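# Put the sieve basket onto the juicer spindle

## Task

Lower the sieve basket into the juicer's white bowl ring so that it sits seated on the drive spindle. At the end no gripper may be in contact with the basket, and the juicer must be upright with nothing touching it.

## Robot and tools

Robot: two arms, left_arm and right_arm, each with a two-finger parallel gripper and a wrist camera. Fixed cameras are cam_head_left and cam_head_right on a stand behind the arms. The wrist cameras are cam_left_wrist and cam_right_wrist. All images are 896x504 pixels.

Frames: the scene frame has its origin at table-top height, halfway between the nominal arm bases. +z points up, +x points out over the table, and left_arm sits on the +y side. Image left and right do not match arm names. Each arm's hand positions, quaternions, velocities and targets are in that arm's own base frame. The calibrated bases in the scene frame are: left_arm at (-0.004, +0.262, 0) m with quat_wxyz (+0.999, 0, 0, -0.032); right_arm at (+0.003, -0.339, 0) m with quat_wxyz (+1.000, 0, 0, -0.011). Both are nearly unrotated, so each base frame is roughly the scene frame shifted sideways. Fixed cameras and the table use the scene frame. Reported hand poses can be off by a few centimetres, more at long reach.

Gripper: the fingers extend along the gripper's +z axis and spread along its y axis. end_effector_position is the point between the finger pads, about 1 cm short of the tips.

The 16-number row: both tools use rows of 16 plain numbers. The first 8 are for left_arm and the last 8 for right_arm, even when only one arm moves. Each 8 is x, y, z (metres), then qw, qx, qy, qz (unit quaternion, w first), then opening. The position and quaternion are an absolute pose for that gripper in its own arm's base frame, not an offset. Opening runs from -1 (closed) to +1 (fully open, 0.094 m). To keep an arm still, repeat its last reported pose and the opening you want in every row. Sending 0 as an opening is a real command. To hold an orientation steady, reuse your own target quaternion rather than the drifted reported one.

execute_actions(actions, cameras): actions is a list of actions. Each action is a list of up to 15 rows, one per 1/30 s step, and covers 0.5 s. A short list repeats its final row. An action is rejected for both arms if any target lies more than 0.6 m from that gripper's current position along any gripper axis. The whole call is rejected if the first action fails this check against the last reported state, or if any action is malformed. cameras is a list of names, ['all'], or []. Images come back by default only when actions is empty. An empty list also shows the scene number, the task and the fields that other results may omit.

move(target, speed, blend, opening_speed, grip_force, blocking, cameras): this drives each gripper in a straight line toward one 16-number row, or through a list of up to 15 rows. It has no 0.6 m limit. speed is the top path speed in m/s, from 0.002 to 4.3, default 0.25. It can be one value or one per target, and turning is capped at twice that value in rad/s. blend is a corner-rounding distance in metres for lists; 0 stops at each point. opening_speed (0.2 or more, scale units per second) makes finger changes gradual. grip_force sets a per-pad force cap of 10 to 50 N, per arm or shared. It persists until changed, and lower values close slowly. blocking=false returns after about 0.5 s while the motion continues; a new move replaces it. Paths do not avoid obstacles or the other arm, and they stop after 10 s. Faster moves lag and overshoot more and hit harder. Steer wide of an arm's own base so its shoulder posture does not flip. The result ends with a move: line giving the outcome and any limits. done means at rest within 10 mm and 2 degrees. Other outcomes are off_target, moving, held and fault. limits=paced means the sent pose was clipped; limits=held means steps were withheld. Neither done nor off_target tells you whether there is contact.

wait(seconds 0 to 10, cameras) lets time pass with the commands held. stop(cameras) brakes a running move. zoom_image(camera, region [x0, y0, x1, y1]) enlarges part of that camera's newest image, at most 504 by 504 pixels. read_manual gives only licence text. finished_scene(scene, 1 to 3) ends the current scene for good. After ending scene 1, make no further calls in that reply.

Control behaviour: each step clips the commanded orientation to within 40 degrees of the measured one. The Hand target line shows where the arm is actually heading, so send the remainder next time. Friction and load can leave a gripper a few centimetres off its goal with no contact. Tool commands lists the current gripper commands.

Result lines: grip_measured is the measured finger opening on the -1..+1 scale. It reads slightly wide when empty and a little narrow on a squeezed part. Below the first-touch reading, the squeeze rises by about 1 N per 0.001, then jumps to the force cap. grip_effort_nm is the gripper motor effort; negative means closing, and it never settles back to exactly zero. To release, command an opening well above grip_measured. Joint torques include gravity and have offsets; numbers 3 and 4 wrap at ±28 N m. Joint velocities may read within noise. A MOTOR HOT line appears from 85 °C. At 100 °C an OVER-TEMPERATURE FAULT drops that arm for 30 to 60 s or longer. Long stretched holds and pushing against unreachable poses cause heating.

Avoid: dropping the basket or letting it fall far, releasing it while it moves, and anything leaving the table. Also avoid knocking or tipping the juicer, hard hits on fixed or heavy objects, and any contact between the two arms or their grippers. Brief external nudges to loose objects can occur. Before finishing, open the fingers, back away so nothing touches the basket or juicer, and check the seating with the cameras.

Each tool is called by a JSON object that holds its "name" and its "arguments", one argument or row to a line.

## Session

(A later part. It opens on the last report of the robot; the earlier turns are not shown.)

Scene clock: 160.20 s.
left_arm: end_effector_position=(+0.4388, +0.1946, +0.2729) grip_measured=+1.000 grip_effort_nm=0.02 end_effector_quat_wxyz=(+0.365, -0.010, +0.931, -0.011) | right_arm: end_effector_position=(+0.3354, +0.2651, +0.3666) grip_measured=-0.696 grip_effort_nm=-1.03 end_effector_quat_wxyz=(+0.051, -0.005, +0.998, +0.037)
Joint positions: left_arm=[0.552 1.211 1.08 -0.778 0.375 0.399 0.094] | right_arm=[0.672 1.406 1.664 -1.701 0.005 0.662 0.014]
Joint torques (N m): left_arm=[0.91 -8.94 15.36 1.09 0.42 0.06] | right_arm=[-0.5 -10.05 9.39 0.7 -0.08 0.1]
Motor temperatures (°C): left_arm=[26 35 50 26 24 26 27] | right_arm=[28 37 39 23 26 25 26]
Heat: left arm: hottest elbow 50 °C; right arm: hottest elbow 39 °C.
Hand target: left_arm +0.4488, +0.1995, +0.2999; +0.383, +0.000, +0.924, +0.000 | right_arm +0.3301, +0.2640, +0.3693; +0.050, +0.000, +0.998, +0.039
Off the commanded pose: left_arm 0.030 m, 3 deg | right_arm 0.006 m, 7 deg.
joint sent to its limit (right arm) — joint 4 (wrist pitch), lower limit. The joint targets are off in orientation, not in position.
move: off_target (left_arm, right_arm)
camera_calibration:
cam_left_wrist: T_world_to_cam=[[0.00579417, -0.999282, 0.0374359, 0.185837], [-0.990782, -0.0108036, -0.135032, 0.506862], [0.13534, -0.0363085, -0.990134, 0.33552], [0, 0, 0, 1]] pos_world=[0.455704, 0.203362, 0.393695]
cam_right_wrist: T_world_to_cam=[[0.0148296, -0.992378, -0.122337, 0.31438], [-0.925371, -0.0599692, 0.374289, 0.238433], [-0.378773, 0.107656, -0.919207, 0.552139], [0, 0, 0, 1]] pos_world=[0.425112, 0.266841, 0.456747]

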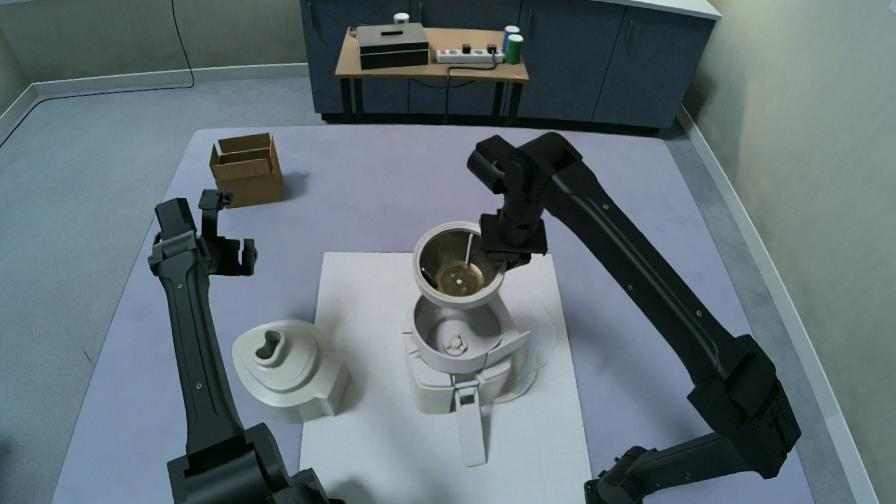

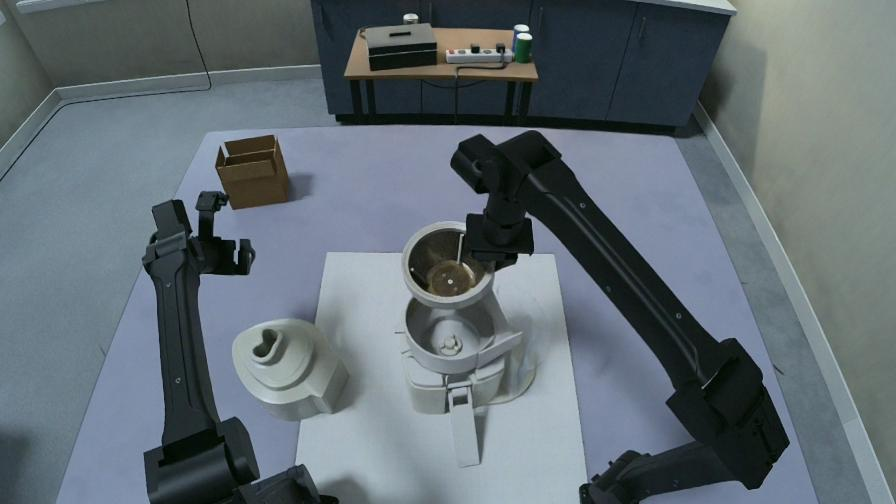

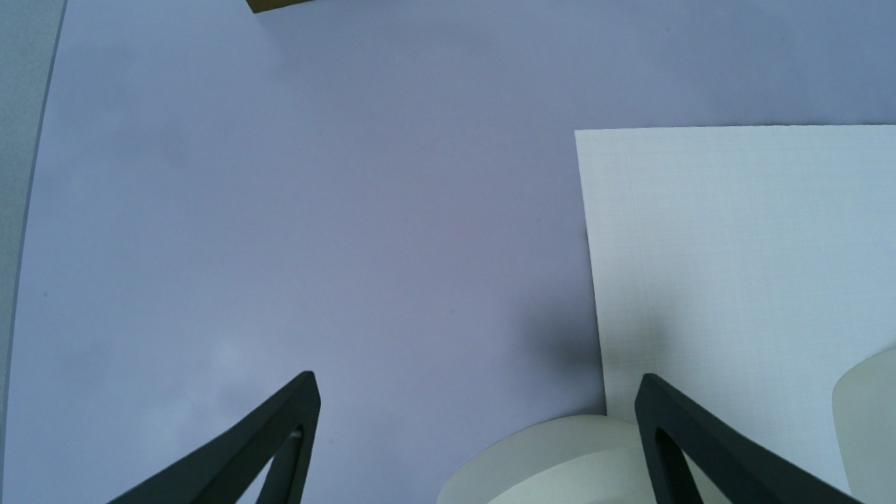

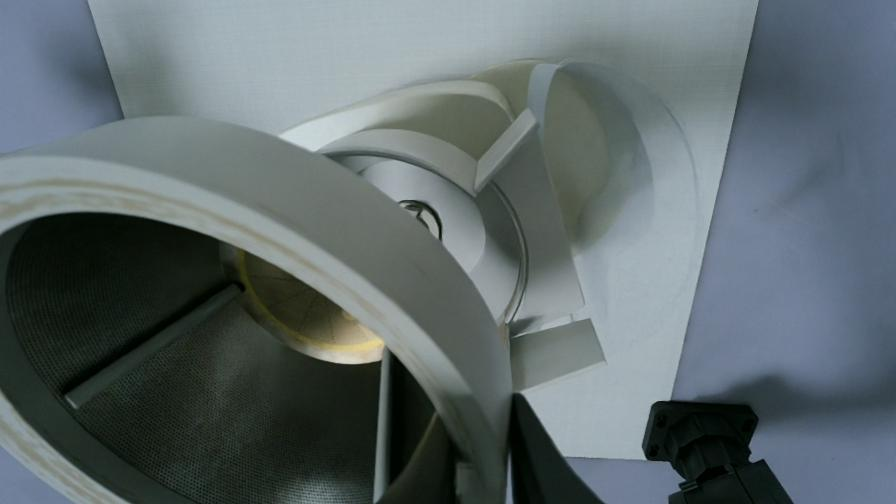

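{"name": "move", "arguments": {
  "target": [
    [0.45,0.2,0.3,0.383,0,0.924,0,1,0.313,0.265,0.35,0,0,1,0,-0.9],
    [0.45,0.2,0.3,0.383,0,0.924,0,1,0.313,0.265,0.28,0,0,1,0,-0.9]
  ],
  "speed": 0.12,
  "cameras": ["all"]
}}

{"name": "zoom_image", "arguments": {
  "camera": "cam_head_left",
  "region": [360, 210, 600, 420]
}}

{"name": "zoom_image", "arguments": {
  "camera": "cam_head_right",
  "region": [360, 210, 600, 420]
}}

Scene clock: 178.60 s.
left_arm: end_effector_position=(+0.4388, +0.1946, +0.2729) grip_measured=+1.000 grip_effort_nm=0.02 end_effector_quat_wxyz=(+0.365, -0.010, +0.931, -0.011) | right_arm: end_effector_position=(+0.3133, +0.2583, +0.2823) grip_measured=-0.696 grip_effort_nm=-1.03 end_effector_quat_wxyz=(-0.005, +0.000, +1.000, -0.006)
Joint positions: left_arm=[0.552 1.211 1.08 -0.778 0.375 0.399 0.094] | right_arm=[0.692 1.41 1.449 -1.625 0.004 0.692 0.014]
Joint torques (N m): left_arm=[1.67 -8.88 15.24 0.99 0.43 0.03] | right_arm=[0.5 -9.82 9.4 1.58 -0.09 0.04]
Heat: left arm: hottest elbow 51 °C; right arm: hottest elbow 38 °C.
Hand target: left_arm +0.4488, +0.1995, +0.2999; +0.383, +0.000, +0.924, +0.000 | right_arm +0.3129, +0.2649, +0.2801; +0.000, +0.000, +1.000, +0.000
Off the commanded pose: left_arm 0.030 m, 3 deg | right_arm 0.007 m, 1 deg.
move: off_target (left_arm)
camera_calibration:
cam_left_wrist: T_world_to_cam=[[0.00579417, -0.999282, 0.0374359, 0.185837], [-0.990782, -0.0108036, -0.135032, 0.506862], [0.13534, -0.0363085, -0.990134, 0.33552], [0, 0, 0, 1]] pos_world=[0.455704, 0.203362, 0.393695]
cam_right_wrist: T_world_to_cam=[[-0.00352774, -0.999341, -0.036116, 0.280887], [-0.877727, -0.0142107, 0.47895, 0.19285], [-0.479148, 0.0333896, -0.877099, 0.505767], [0, 0, 0, 1]] pos_world=[0.412598, 0.266555, 0.361386]

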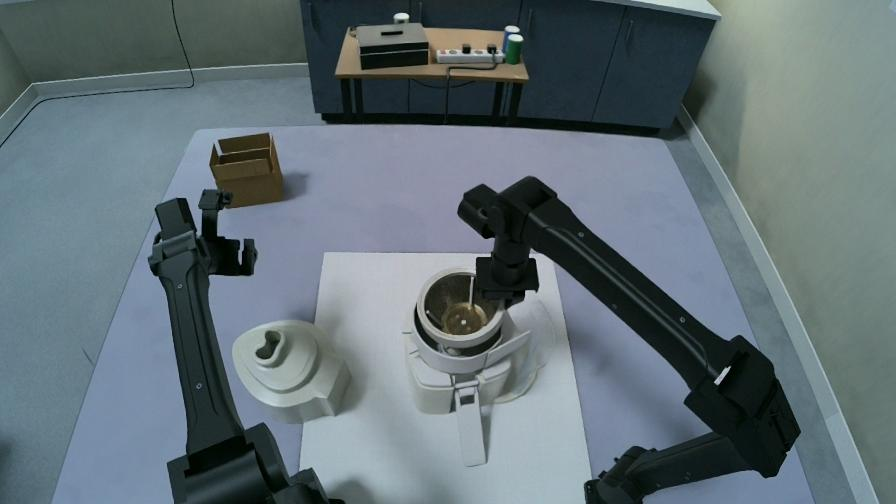

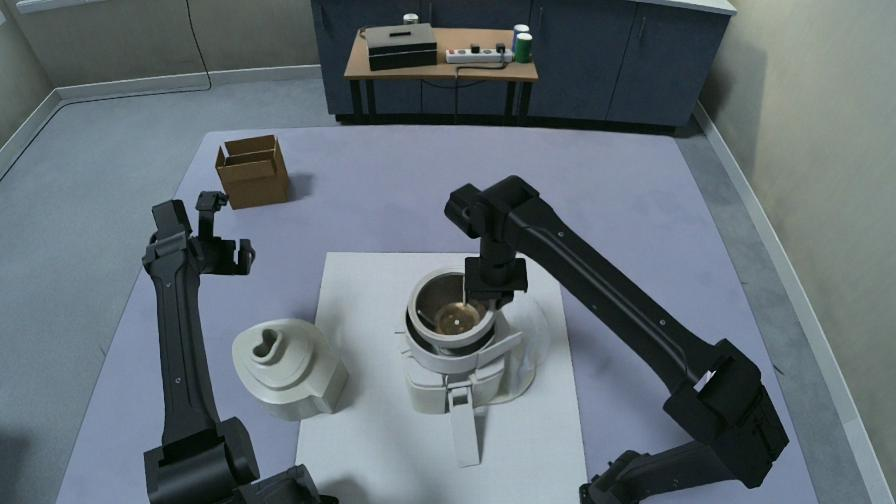

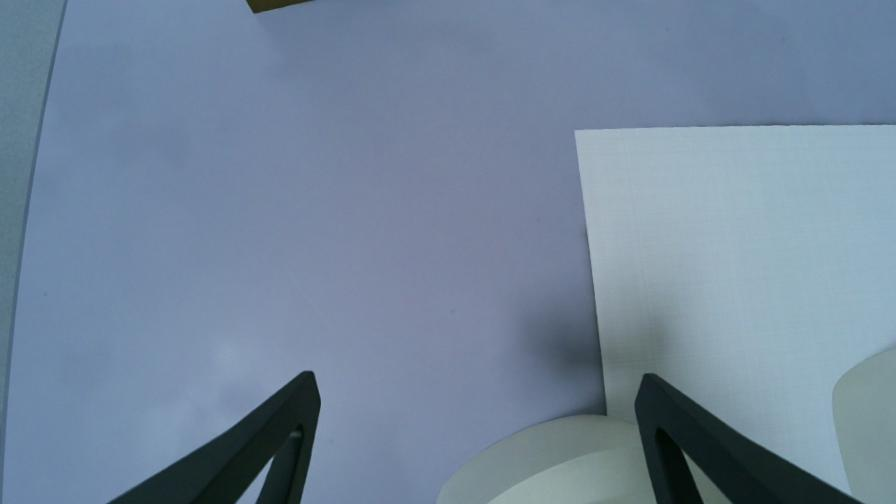

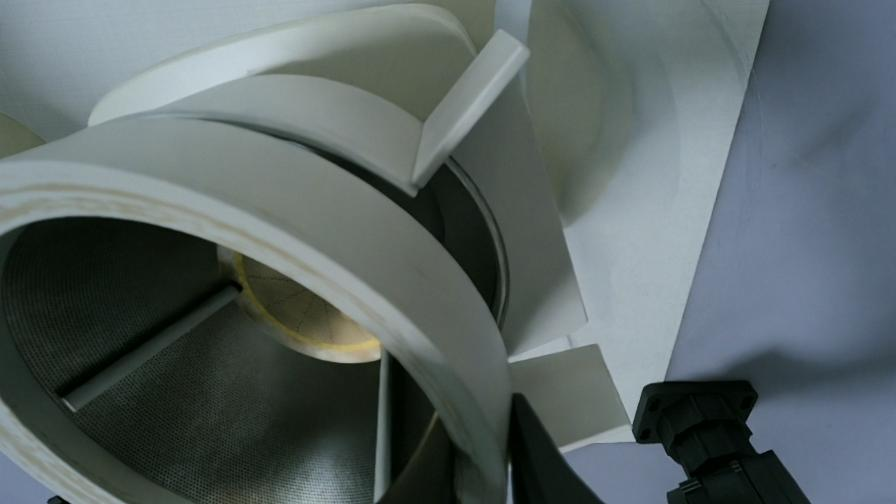

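Scaled by 2.100 from the camera's 896x504 image, which has a finer 1280x720 frame.

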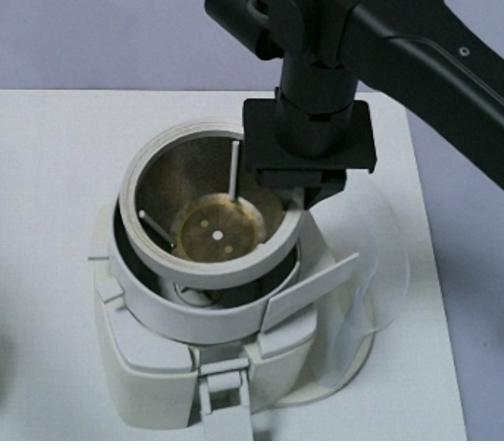

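Scaled by 2.100 from the camera's 896x504 image, which has a finer 1280x720 frame.

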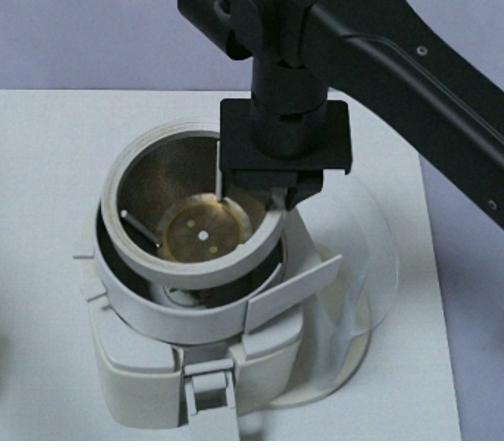

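{"name": "move", "arguments": {
  "target": [
    [0.45,0.2,0.3,0.383,0,0.924,0,1,0.309,0.277,0.275,0,0,1,0,-0.9],
    [0.45,0.2,0.3,0.383,0,0.924,0,1,0.309,0.277,0.245,0,0,1,0,-0.9]
  ],
  "speed": 0.1,
  "cameras": ["all"]
}}

{"name": "zoom_image", "arguments": {
  "camera": "cam_head_left",
  "region": [380, 250, 560, 400]
}}

{"name": "zoom_image", "arguments": {
  "camera": "cam_head_right",
  "region": [380, 250, 560, 400]
}}

Scene clock: 188.17 s.
left_arm: end_effector_position=(+0.4388, +0.1946, +0.2729) grip_measured=+1.000 grip_effort_nm=0.02 end_effector_quat_wxyz=(+0.365, -0.010, +0.931, -0.011) | right_arm: end_effector_position=(+0.3054, +0.2656, +0.2497) grip_measured=-0.699 grip_effort_nm=-1.03 end_effector_quat_wxyz=(-0.008, -0.001, +1.000, -0.011)
Joint positions: left_arm=[0.552 1.211 1.08 -0.778 0.375 0.399 0.094] | right_arm=[0.719 1.414 1.368 -1.551 0.006 0.717 0.014]
Joint torques (N m): left_arm=[1.96 -9.05 15.17 1.03 0.38 0.01] | right_arm=[0.79 -8.94 9.48 2.22 -0.14 0.11]
Heat: left arm: hottest elbow 52 °C; right arm: hottest elbow 37 °C.
Hand target: left_arm +0.4488, +0.1995, +0.2999; +0.383, +0.000, +0.924, +0.000 | right_arm +0.3087, +0.2769, +0.2452; +0.000, +0.000, +1.000, +0.000
Off the commanded pose: left_arm 0.030 m, 3 deg | right_arm 0.013 m, 2 deg.
move: off_target (left_arm, right_arm)
camera_calibration:
cam_left_wrist: T_world_to_cam=[[0.00579417, -0.999282, 0.0374359, 0.185837], [-0.990782, -0.0108036, -0.135032, 0.506862], [0.13534, -0.0363085, -0.990134, 0.33552], [0, 0, 0, 1]] pos_world=[0.455704, 0.203362, 0.393695]
cam_right_wrist: T_world_to_cam=[[-0.00138337, -0.999625, -0.0273401, 0.2842], [-0.874543, -0.0120491, 0.484798, 0.198675], [-0.484946, 0.0245808, -0.874199, 0.476669], [0, 0, 0, 1]] pos_world=[0.405301, 0.27477, 0.328156]

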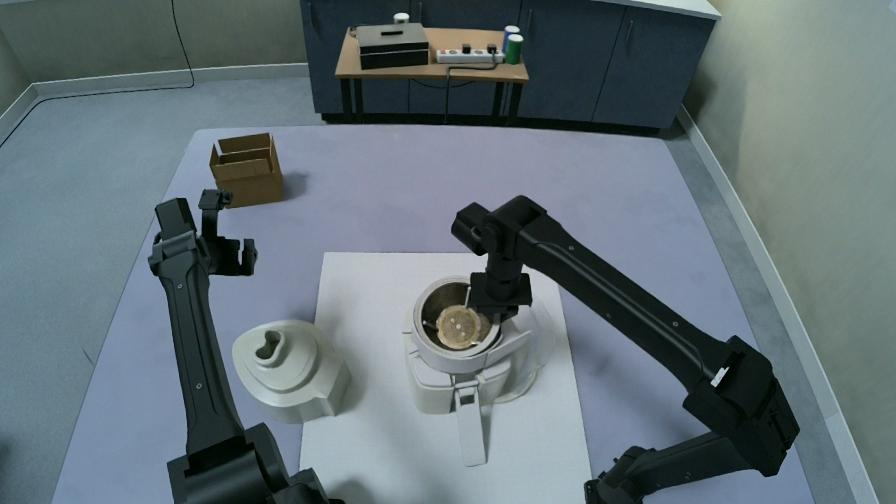

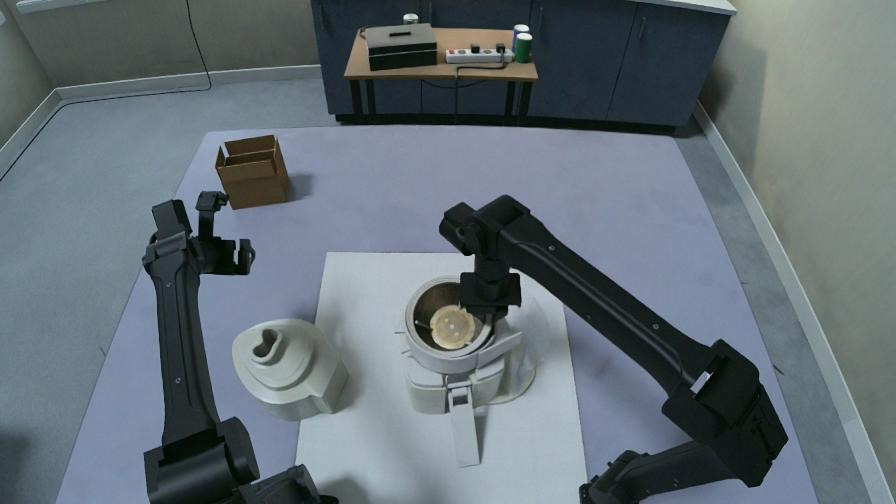

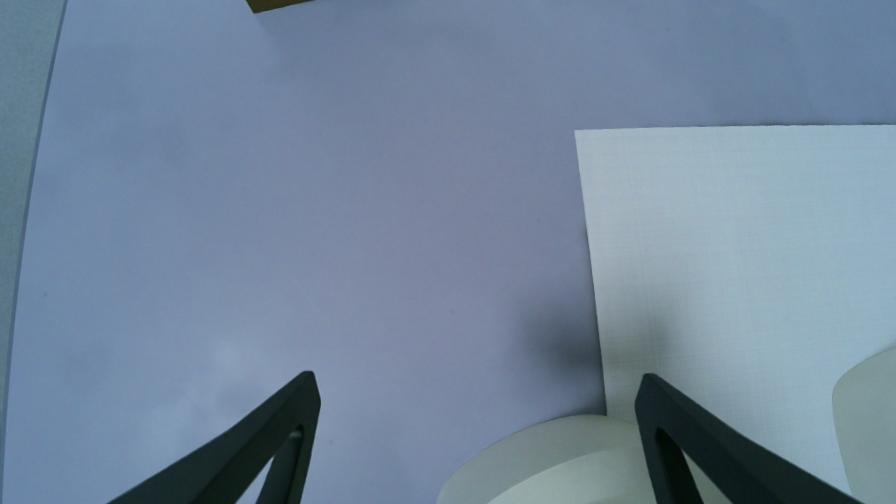

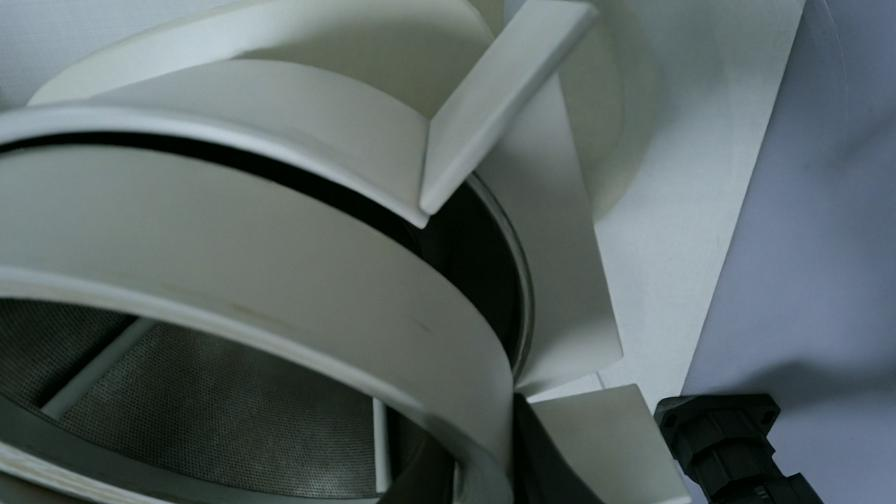

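Scaled by 2.800 from the camera's 896x504 image, which has a finer 1280x720 frame.

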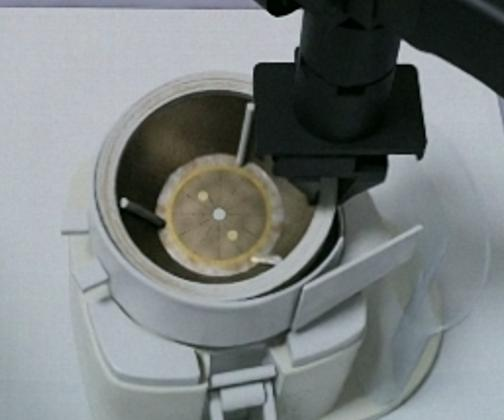

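Scaled by 2.800 from the camera's 896x504 image, which has a finer 1280x720 frame.

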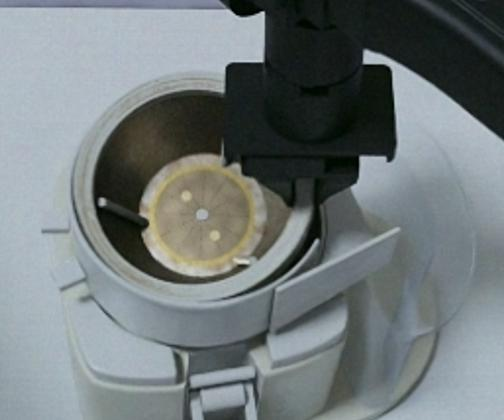

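{"name": "move", "arguments": {
  "target": [
    [0.45,0.2,0.3,0.383,0,0.924,0,1,0.312,0.277,0.285,0,0,1,0,-0.9],
    [0.45,0.2,0.3,0.383,0,0.924,0,1,0.328,0.277,0.285,-0.052,0,0.9986,0,-0.9]
  ],
  "speed": 0.12,
  "cameras": ["cam_head_left","cam_head_right","cam_right_wrist"]
}}

{"name": "zoom_image", "arguments": {
  "camera": "cam_head_left",
  "region": [380, 250, 560, 400]
}}

{"name": "zoom_image", "arguments": {
  "camera": "cam_head_right",
  "region": [380, 250, 560, 400]
}}

Scene clock: 229.27 s.
left_arm: end_effector_position=(+0.4388, +0.1946, +0.2729) grip_measured=+1.000 grip_effort_nm=0.02 end_effector_quat_wxyz=(+0.365, -0.010, +0.931, -0.011) | right_arm: end_effector_position=(+0.3071, +0.2642, +0.2577) grip_measured=-0.701 grip_effort_nm=-1.02 end_effector_quat_wxyz=(-0.079, -0.004, +0.996, -0.028)
Joint positions: left_arm=[0.552 1.211 1.08 -0.778 0.375 0.399 0.094] | right_arm=[0.687 1.498 1.47 -1.7 -0.057 0.675 0.014]
Joint torques (N m): left_arm=[1.55 -9.17 15.09 1.05 0.36 0.13] | right_arm=[-1.44 -10.17 16.25 0.28 -0.26 -0.08]
Heat: left arm: hottest elbow 54 °C; right arm: hottest elbow 39 °C.
Hand target: left_arm +0.4488, +0.1995, +0.2999; +0.383, +0.000, +0.924, +0.000 | right_arm +0.3261, +0.2753, +0.2850; -0.051, +0.000, +0.999, +0.000
Off the commanded pose: left_arm 0.030 m, 3 deg | right_arm 0.037 m, 4 deg.
move: off_target (left_arm, right_arm)
camera_calibration:
cam_right_wrist: T_world_to_cam=[[0.000494567, -0.999975, 0.00700117, 0.273655], [-0.797069, 0.00383372, 0.603875, 0.137593], [-0.603887, -0.00587908, -0.797048, 0.509058], [0, 0, 0, 1]] pos_world=[0.41695, 0.276113, 0.320739]
Images, in order (width x height): cam_head_left 896x504, cam_head_right 896x504, cam_right_wrist 896x504.

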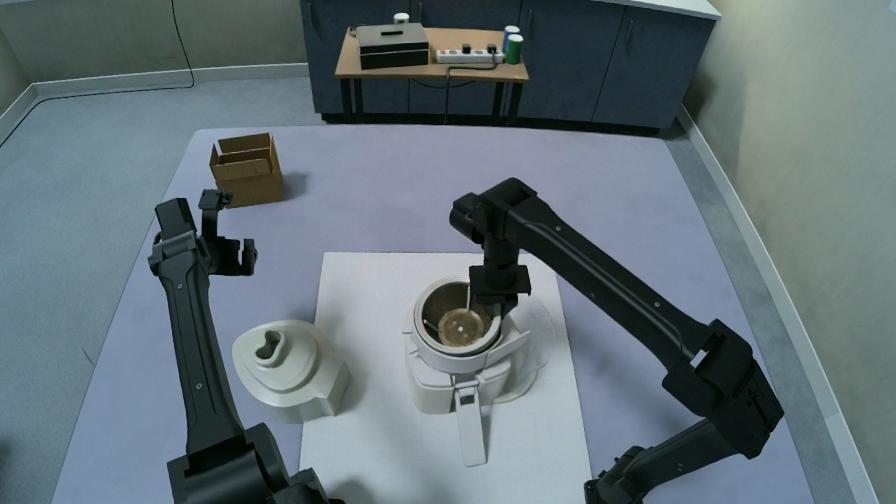

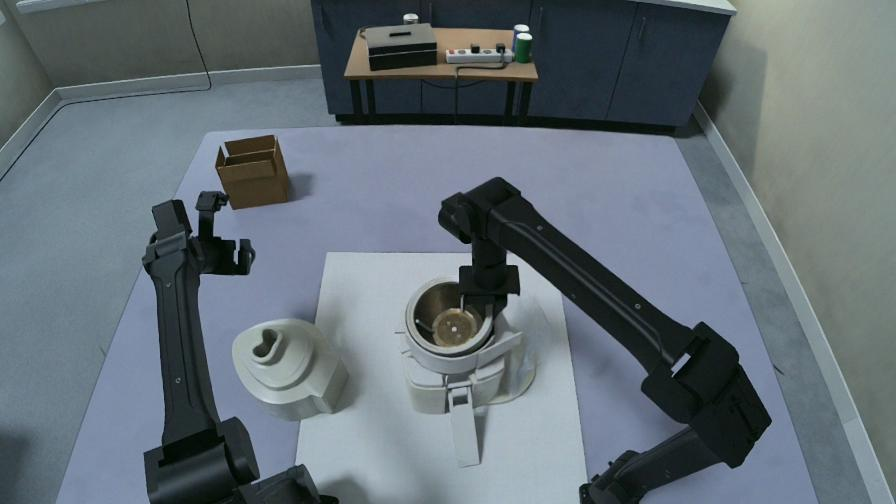

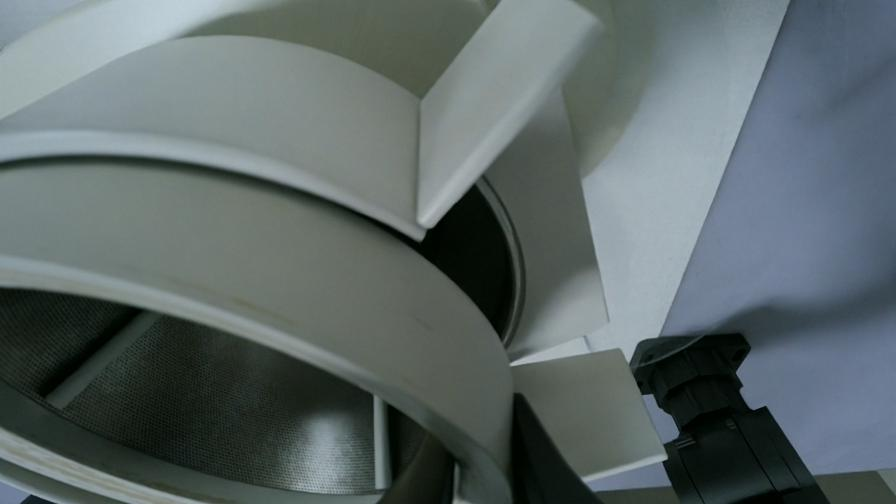

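Scaled by 2.800 from the camera's 896x504 image, which has a finer 1280x720 frame.

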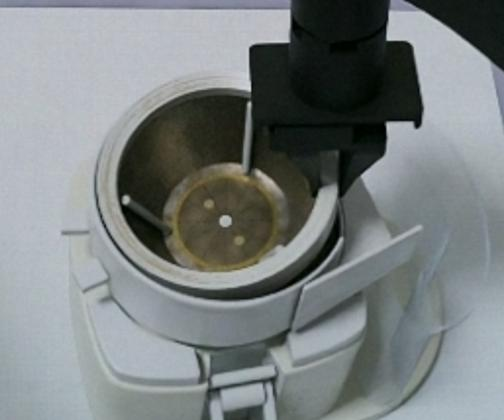

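Scaled by 2.800 from the camera's 896x504 image, which has a finer 1280x720 frame.

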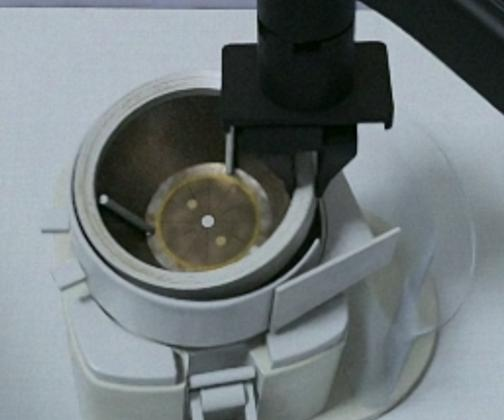

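{"name": "move", "arguments": {
  "target": [
    [0.45,0.2,0.3,0.383,0,0.924,0,1,0.335,0.285,0.32,-0.052,0,0.9986,0,-0.9],
    [0.45,0.2,0.3,0.383,0,0.924,0,1,0.32,0.284,0.29,-0.07,0,0.9975,0,-0.9]
  ],
  "speed": 0.12,
  "blend": 0.01,
  "cameras": ["cam_head_left","cam_head_right","cam_right_wrist"]
}}

{"name": "zoom_image", "arguments": {
  "camera": "cam_head_left",
  "region": [380, 250, 560, 400]
}}

{"name": "zoom_image", "arguments": {
  "camera": "cam_head_right",
  "region": [380, 250, 560, 400]
}}

Scene clock: 241.07 s.
left_arm: end_effector_position=(+0.4388, +0.1946, +0.2729) grip_measured=+1.000 grip_effort_nm=0.02 end_effector_quat_wxyz=(+0.365, -0.010, +0.931, -0.011) | right_arm: end_effector_position=(+0.3089, +0.2689, +0.2660) grip_measured=-0.702 grip_effort_nm=-1.03 end_effector_quat_wxyz=(-0.077, -0.003, +0.997, -0.017)
Joint positions: left_arm=[0.552 1.211 1.08 -0.778 0.375 0.399 0.094] | right_arm=[0.687 1.498 1.493 -1.706 -0.071 0.675 0.014]
Joint torques (N m): left_arm=[2.37 -9.47 15.13 1.2 0.39 0.03] | right_arm=[-0.26 -10.46 15.15 0.39 -0.74 0.08]
Motor temperatures (°C): left_arm=[25 34 55 26 24 26 27] | right_arm=[27 33 43 23 26 25 27]
Heat: left arm: hottest elbow 55 °C; right arm: hottest elbow 43 °C.
Hand target: left_arm +0.4488, +0.1995, +0.2999; +0.383, +0.000, +0.924, +0.000 | right_arm +0.3187, +0.2828, +0.2896; -0.058, +0.000, +0.998, +0.010
Off the commanded pose: left_arm 0.030 m, 3 deg | right_arm 0.030 m, 2 deg.
joint sent to its limit (right arm) — joint 4 (wrist pitch), lower limit. The joint targets still meet the commanded pose.
move: off_target (left_arm, right_arm)
camera_calibration:
cam_right_wrist: T_world_to_cam=[[-0.00157228, -0.999895, -0.0144075, 0.284568], [-0.799583, -0.00739544, 0.60051, 0.138745], [-0.600553, 0.0124641, -0.799488, 0.51147], [0, 0, 0, 1]] pos_world=[0.418551, 0.279189, 0.329696]
Images, in order (width x height): cam_head_left 896x504, cam_head_right 896x504, cam_right_wrist 896x504.

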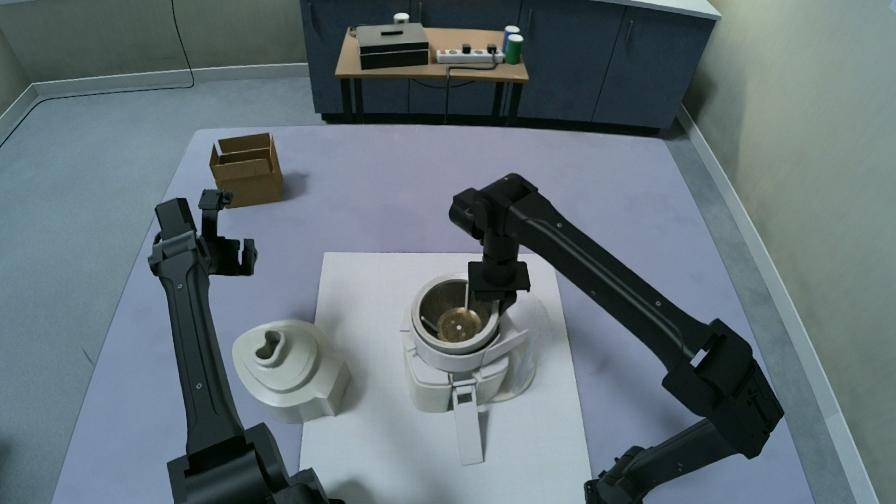

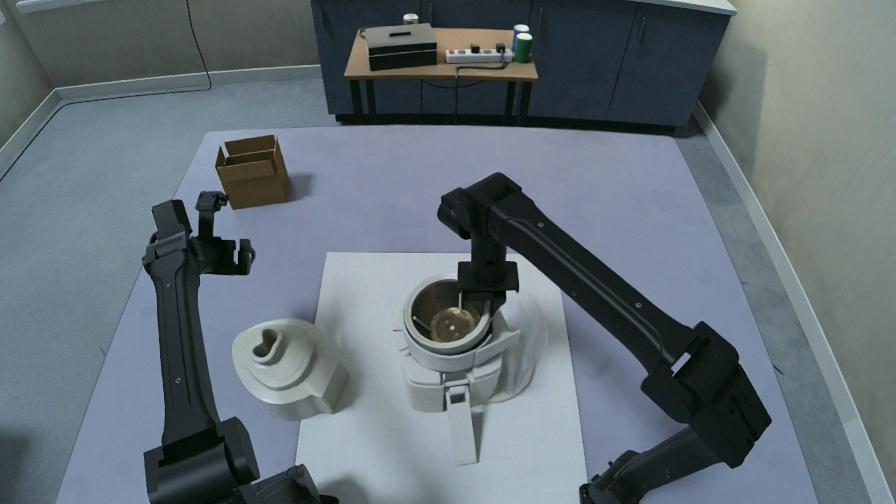

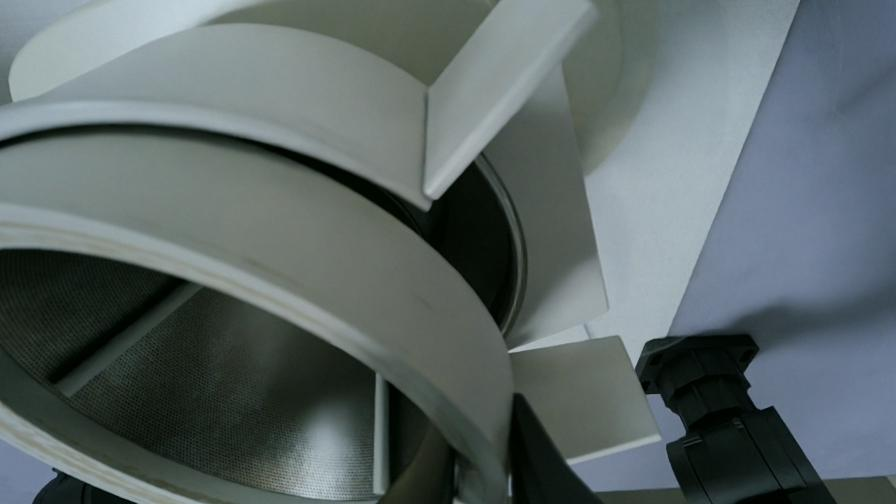

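Scaled by 2.800 from the camera's 896x504 image, which has a finer 1280x720 frame.

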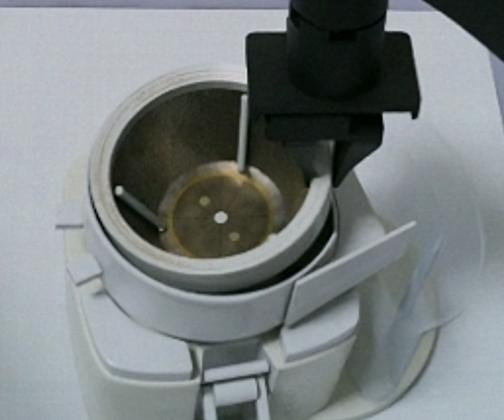

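Scaled by 2.800 from the camera's 896x504 image, which has a finer 1280x720 frame.

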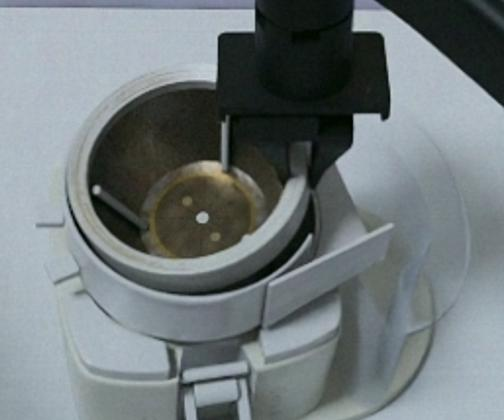

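{"name": "move", "arguments": {
  "target": [
    [0.45,0.2,0.3,0.383,0,0.924,0,1,0.325,0.258,0.31,-0.07,0,0.9975,0,-0.9]
  ],
  "speed": 0.12,
  "cameras": ["cam_head_left","cam_head_right","cam_right_wrist"]
}}

{"name": "zoom_image", "arguments": {
  "camera": "cam_head_left",
  "region": [380, 250, 560, 400]
}}

{"name": "zoom_image", "arguments": {
  "camera": "cam_head_right",
  "region": [380, 250, 560, 400]
}}

Scene clock: 251.57 s.
left_arm: end_effector_position=(+0.4388, +0.1946, +0.2729) grip_measured=+1.000 grip_effort_nm=0.02 end_effector_quat_wxyz=(+0.365, -0.010, +0.931, -0.011) | right_arm: end_effector_position=(+0.3141, +0.2539, +0.2815) grip_measured=-0.703 grip_effort_nm=-1.03 end_effector_quat_wxyz=(-0.065, +0.006, +0.998, +0.002)
Joint positions: left_arm=[0.552 1.211 1.08 -0.778 0.375 0.399 0.094] | right_arm=[0.646 1.458 1.493 -1.706 -0.082 0.654 0.014]
Joint torques (N m): left_arm=[1.79 -9 15.42 1.05 0.45 0.04] | right_arm=[-0.67 -11.87 14.19 0.54 -0.09 -0.24]
Motor temperatures (°C): left_arm=[25 34 55 26 24 26 27] | right_arm=[27 33 43 23 27 25 27]
Heat: left arm: hottest elbow 55 °C; right arm: hottest elbow 43 °C.
Hand target: left_arm +0.4488, +0.1995, +0.2999; +0.383, +0.000, +0.924, +0.000 | right_arm +0.3237, +0.2571, +0.3090; -0.036, +0.002, +0.999, +0.025
Off the commanded pose: left_arm 0.030 m, 3 deg | right_arm 0.031 m, 1 deg.
joint sent to its limit (right arm) — joint 4 (wrist pitch), lower limit. The joint targets are off in orientation, not in position.
move: off_target (left_arm, right_arm)
camera_calibration:
cam_right_wrist: T_world_to_cam=[[-0.0224563, -0.998439, -0.0511452, 0.286399], [-0.814189, -0.0114233, 0.580488, 0.144637], [-0.580166, 0.0546774, -0.812661, 0.513785], [0, 0, 0, 1]] pos_world=[0.422274, 0.259512, 0.348221]
Images, in order (width x height): cam_head_left 896x504, cam_head_right 896x504, cam_right_wrist 896x504.

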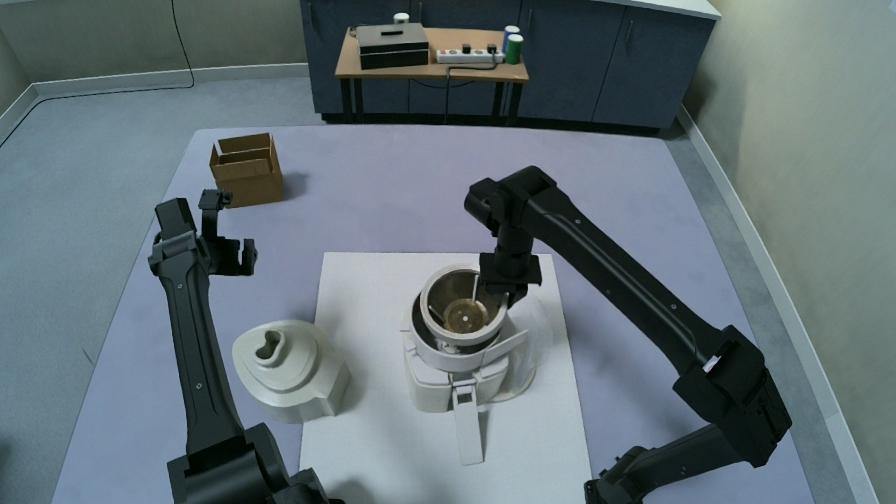

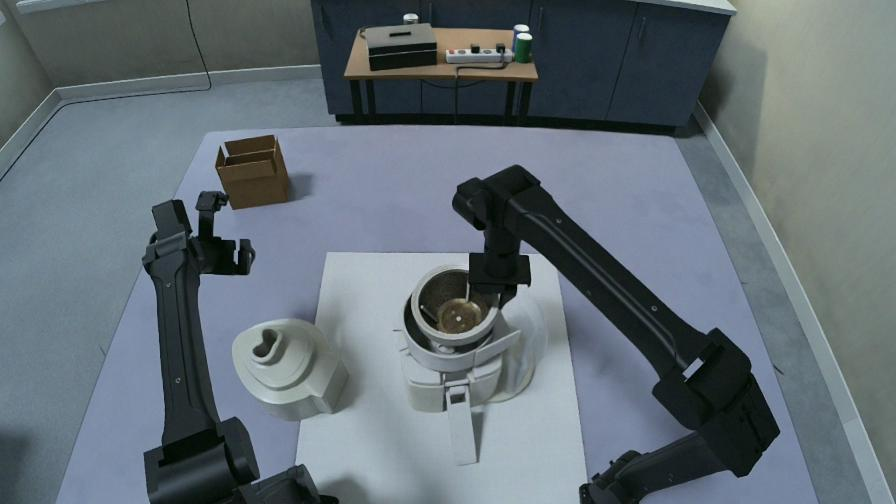

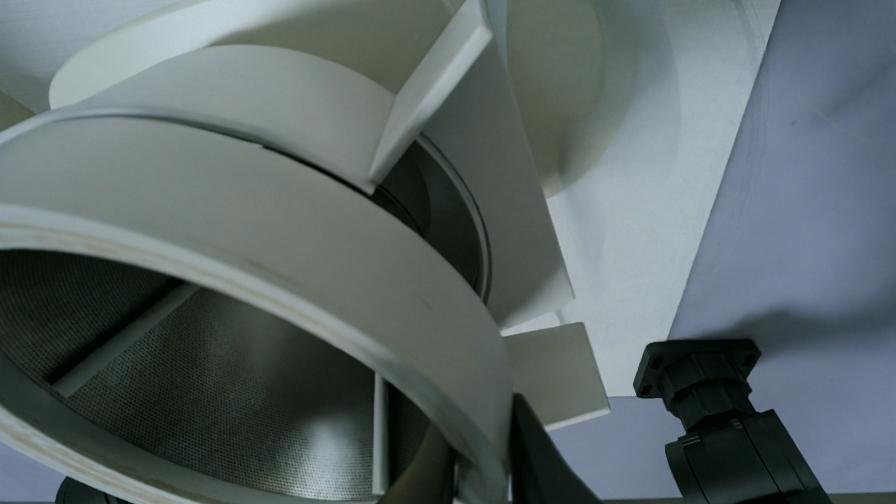

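Scaled by 2.800 from the camera's 896x504 image, which has a finer 1280x720 frame.

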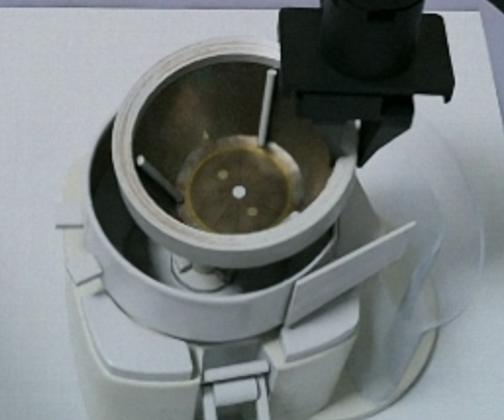

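Scaled by 2.800 from the camera's 896x504 image, which has a finer 1280x720 frame.

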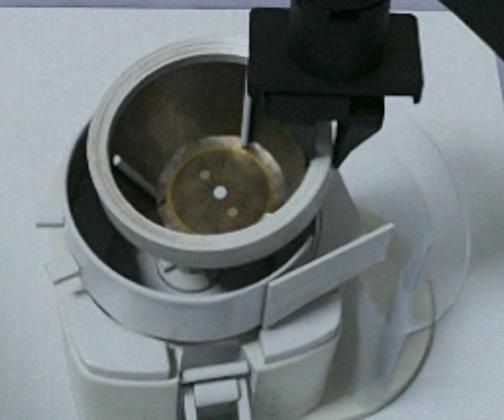

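{"name": "move", "arguments": {
  "target": [
    [0.34,-0.05,0.33,0.383,0,0.924,0,1,0.325,0.258,0.31,-0.07,0,0.9975,0,-0.9]
  ],
  "speed": 0.3,
  "cameras": ["cam_left_wrist"]
}}

{"name": "zoom_image", "arguments": {
  "camera": "cam_head_left",
  "region": [400, 260, 530, 380]
}}

Scene clock: 278.30 s.
left_arm: end_effector_position=(+0.3385, -0.0476, +0.3270) grip_measured=+1.000 grip_effort_nm=0.01 end_effector_quat_wxyz=(+0.384, +0.002, +0.923, +0.002) | right_arm: end_effector_position=(+0.3141, +0.2539, +0.2815) grip_measured=-0.703 grip_effort_nm=-1.03 end_effector_quat_wxyz=(-0.065, +0.006, +0.998, +0.002)
Joint positions: left_arm=[-0.217 0.753 0.92 -0.962 -0.154 -0.149 0.094] | right_arm=[0.646 1.458 1.493 -1.706 -0.082 0.654 0.014]
Joint torques (N m): left_arm=[0.85 -2.84 11.81 1.17 -0.2 -0.13] | right_arm=[-1.08 -11.87 14.17 0.36 -0.06 -0.24]
Motor temperatures (°C): left_arm=[25 34 56 26 24 26 27] | right_arm=[27 34 44 23 26 25 27]
Heat: left arm: hottest elbow 56 °C; right arm: hottest elbow 44 °C.
Hand target: left_arm +0.3400, -0.0500, +0.3300; +0.383, +0.000, +0.924, +0.000 | right_arm +0.3237, +0.2571, +0.3090; -0.036, +0.002, +0.999, +0.025
Off the commanded pose: left_arm 0.004 m, 0 deg | right_arm 0.031 m, 1 deg.
joint sent to its limit (right arm) — joint 4 (wrist pitch), lower limit. The joint targets are off in orientation, not in position.
move: off_target (right_arm)
camera_calibration:
cam_left_wrist: T_world_to_cam=[[-0.00897886, -0.999947, 0.00506538, -0.0420404], [-0.984326, 0.00794615, -0.176177, 0.424414], [0.176128, -0.00656786, -0.984345, 0.379489], [0, 0, 0, 1]] pos_world=[0.350546, -0.0429181, 0.448533]
Images, in order (width x height): cam_left_wrist 896x504.

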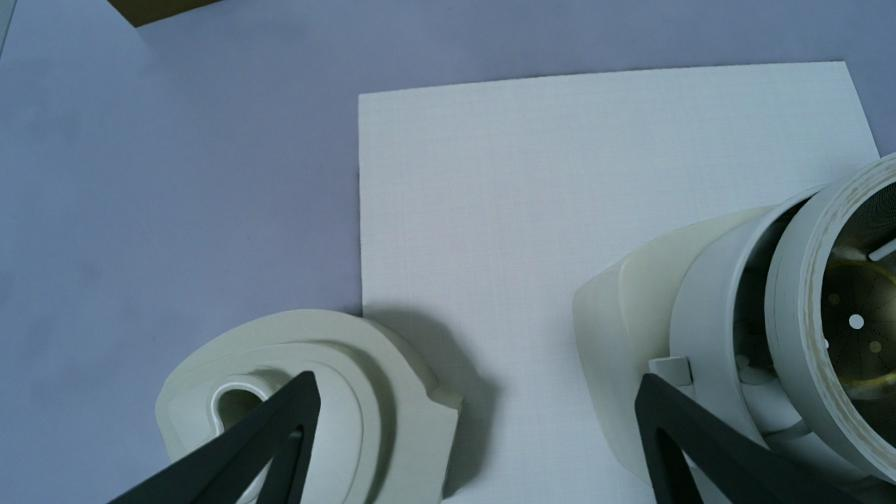

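This scene's latest camera images include none from cam_head_left. They are from: cam_left_wrist. cam_head_left's image comes with the result of a call that names it in "cameras".


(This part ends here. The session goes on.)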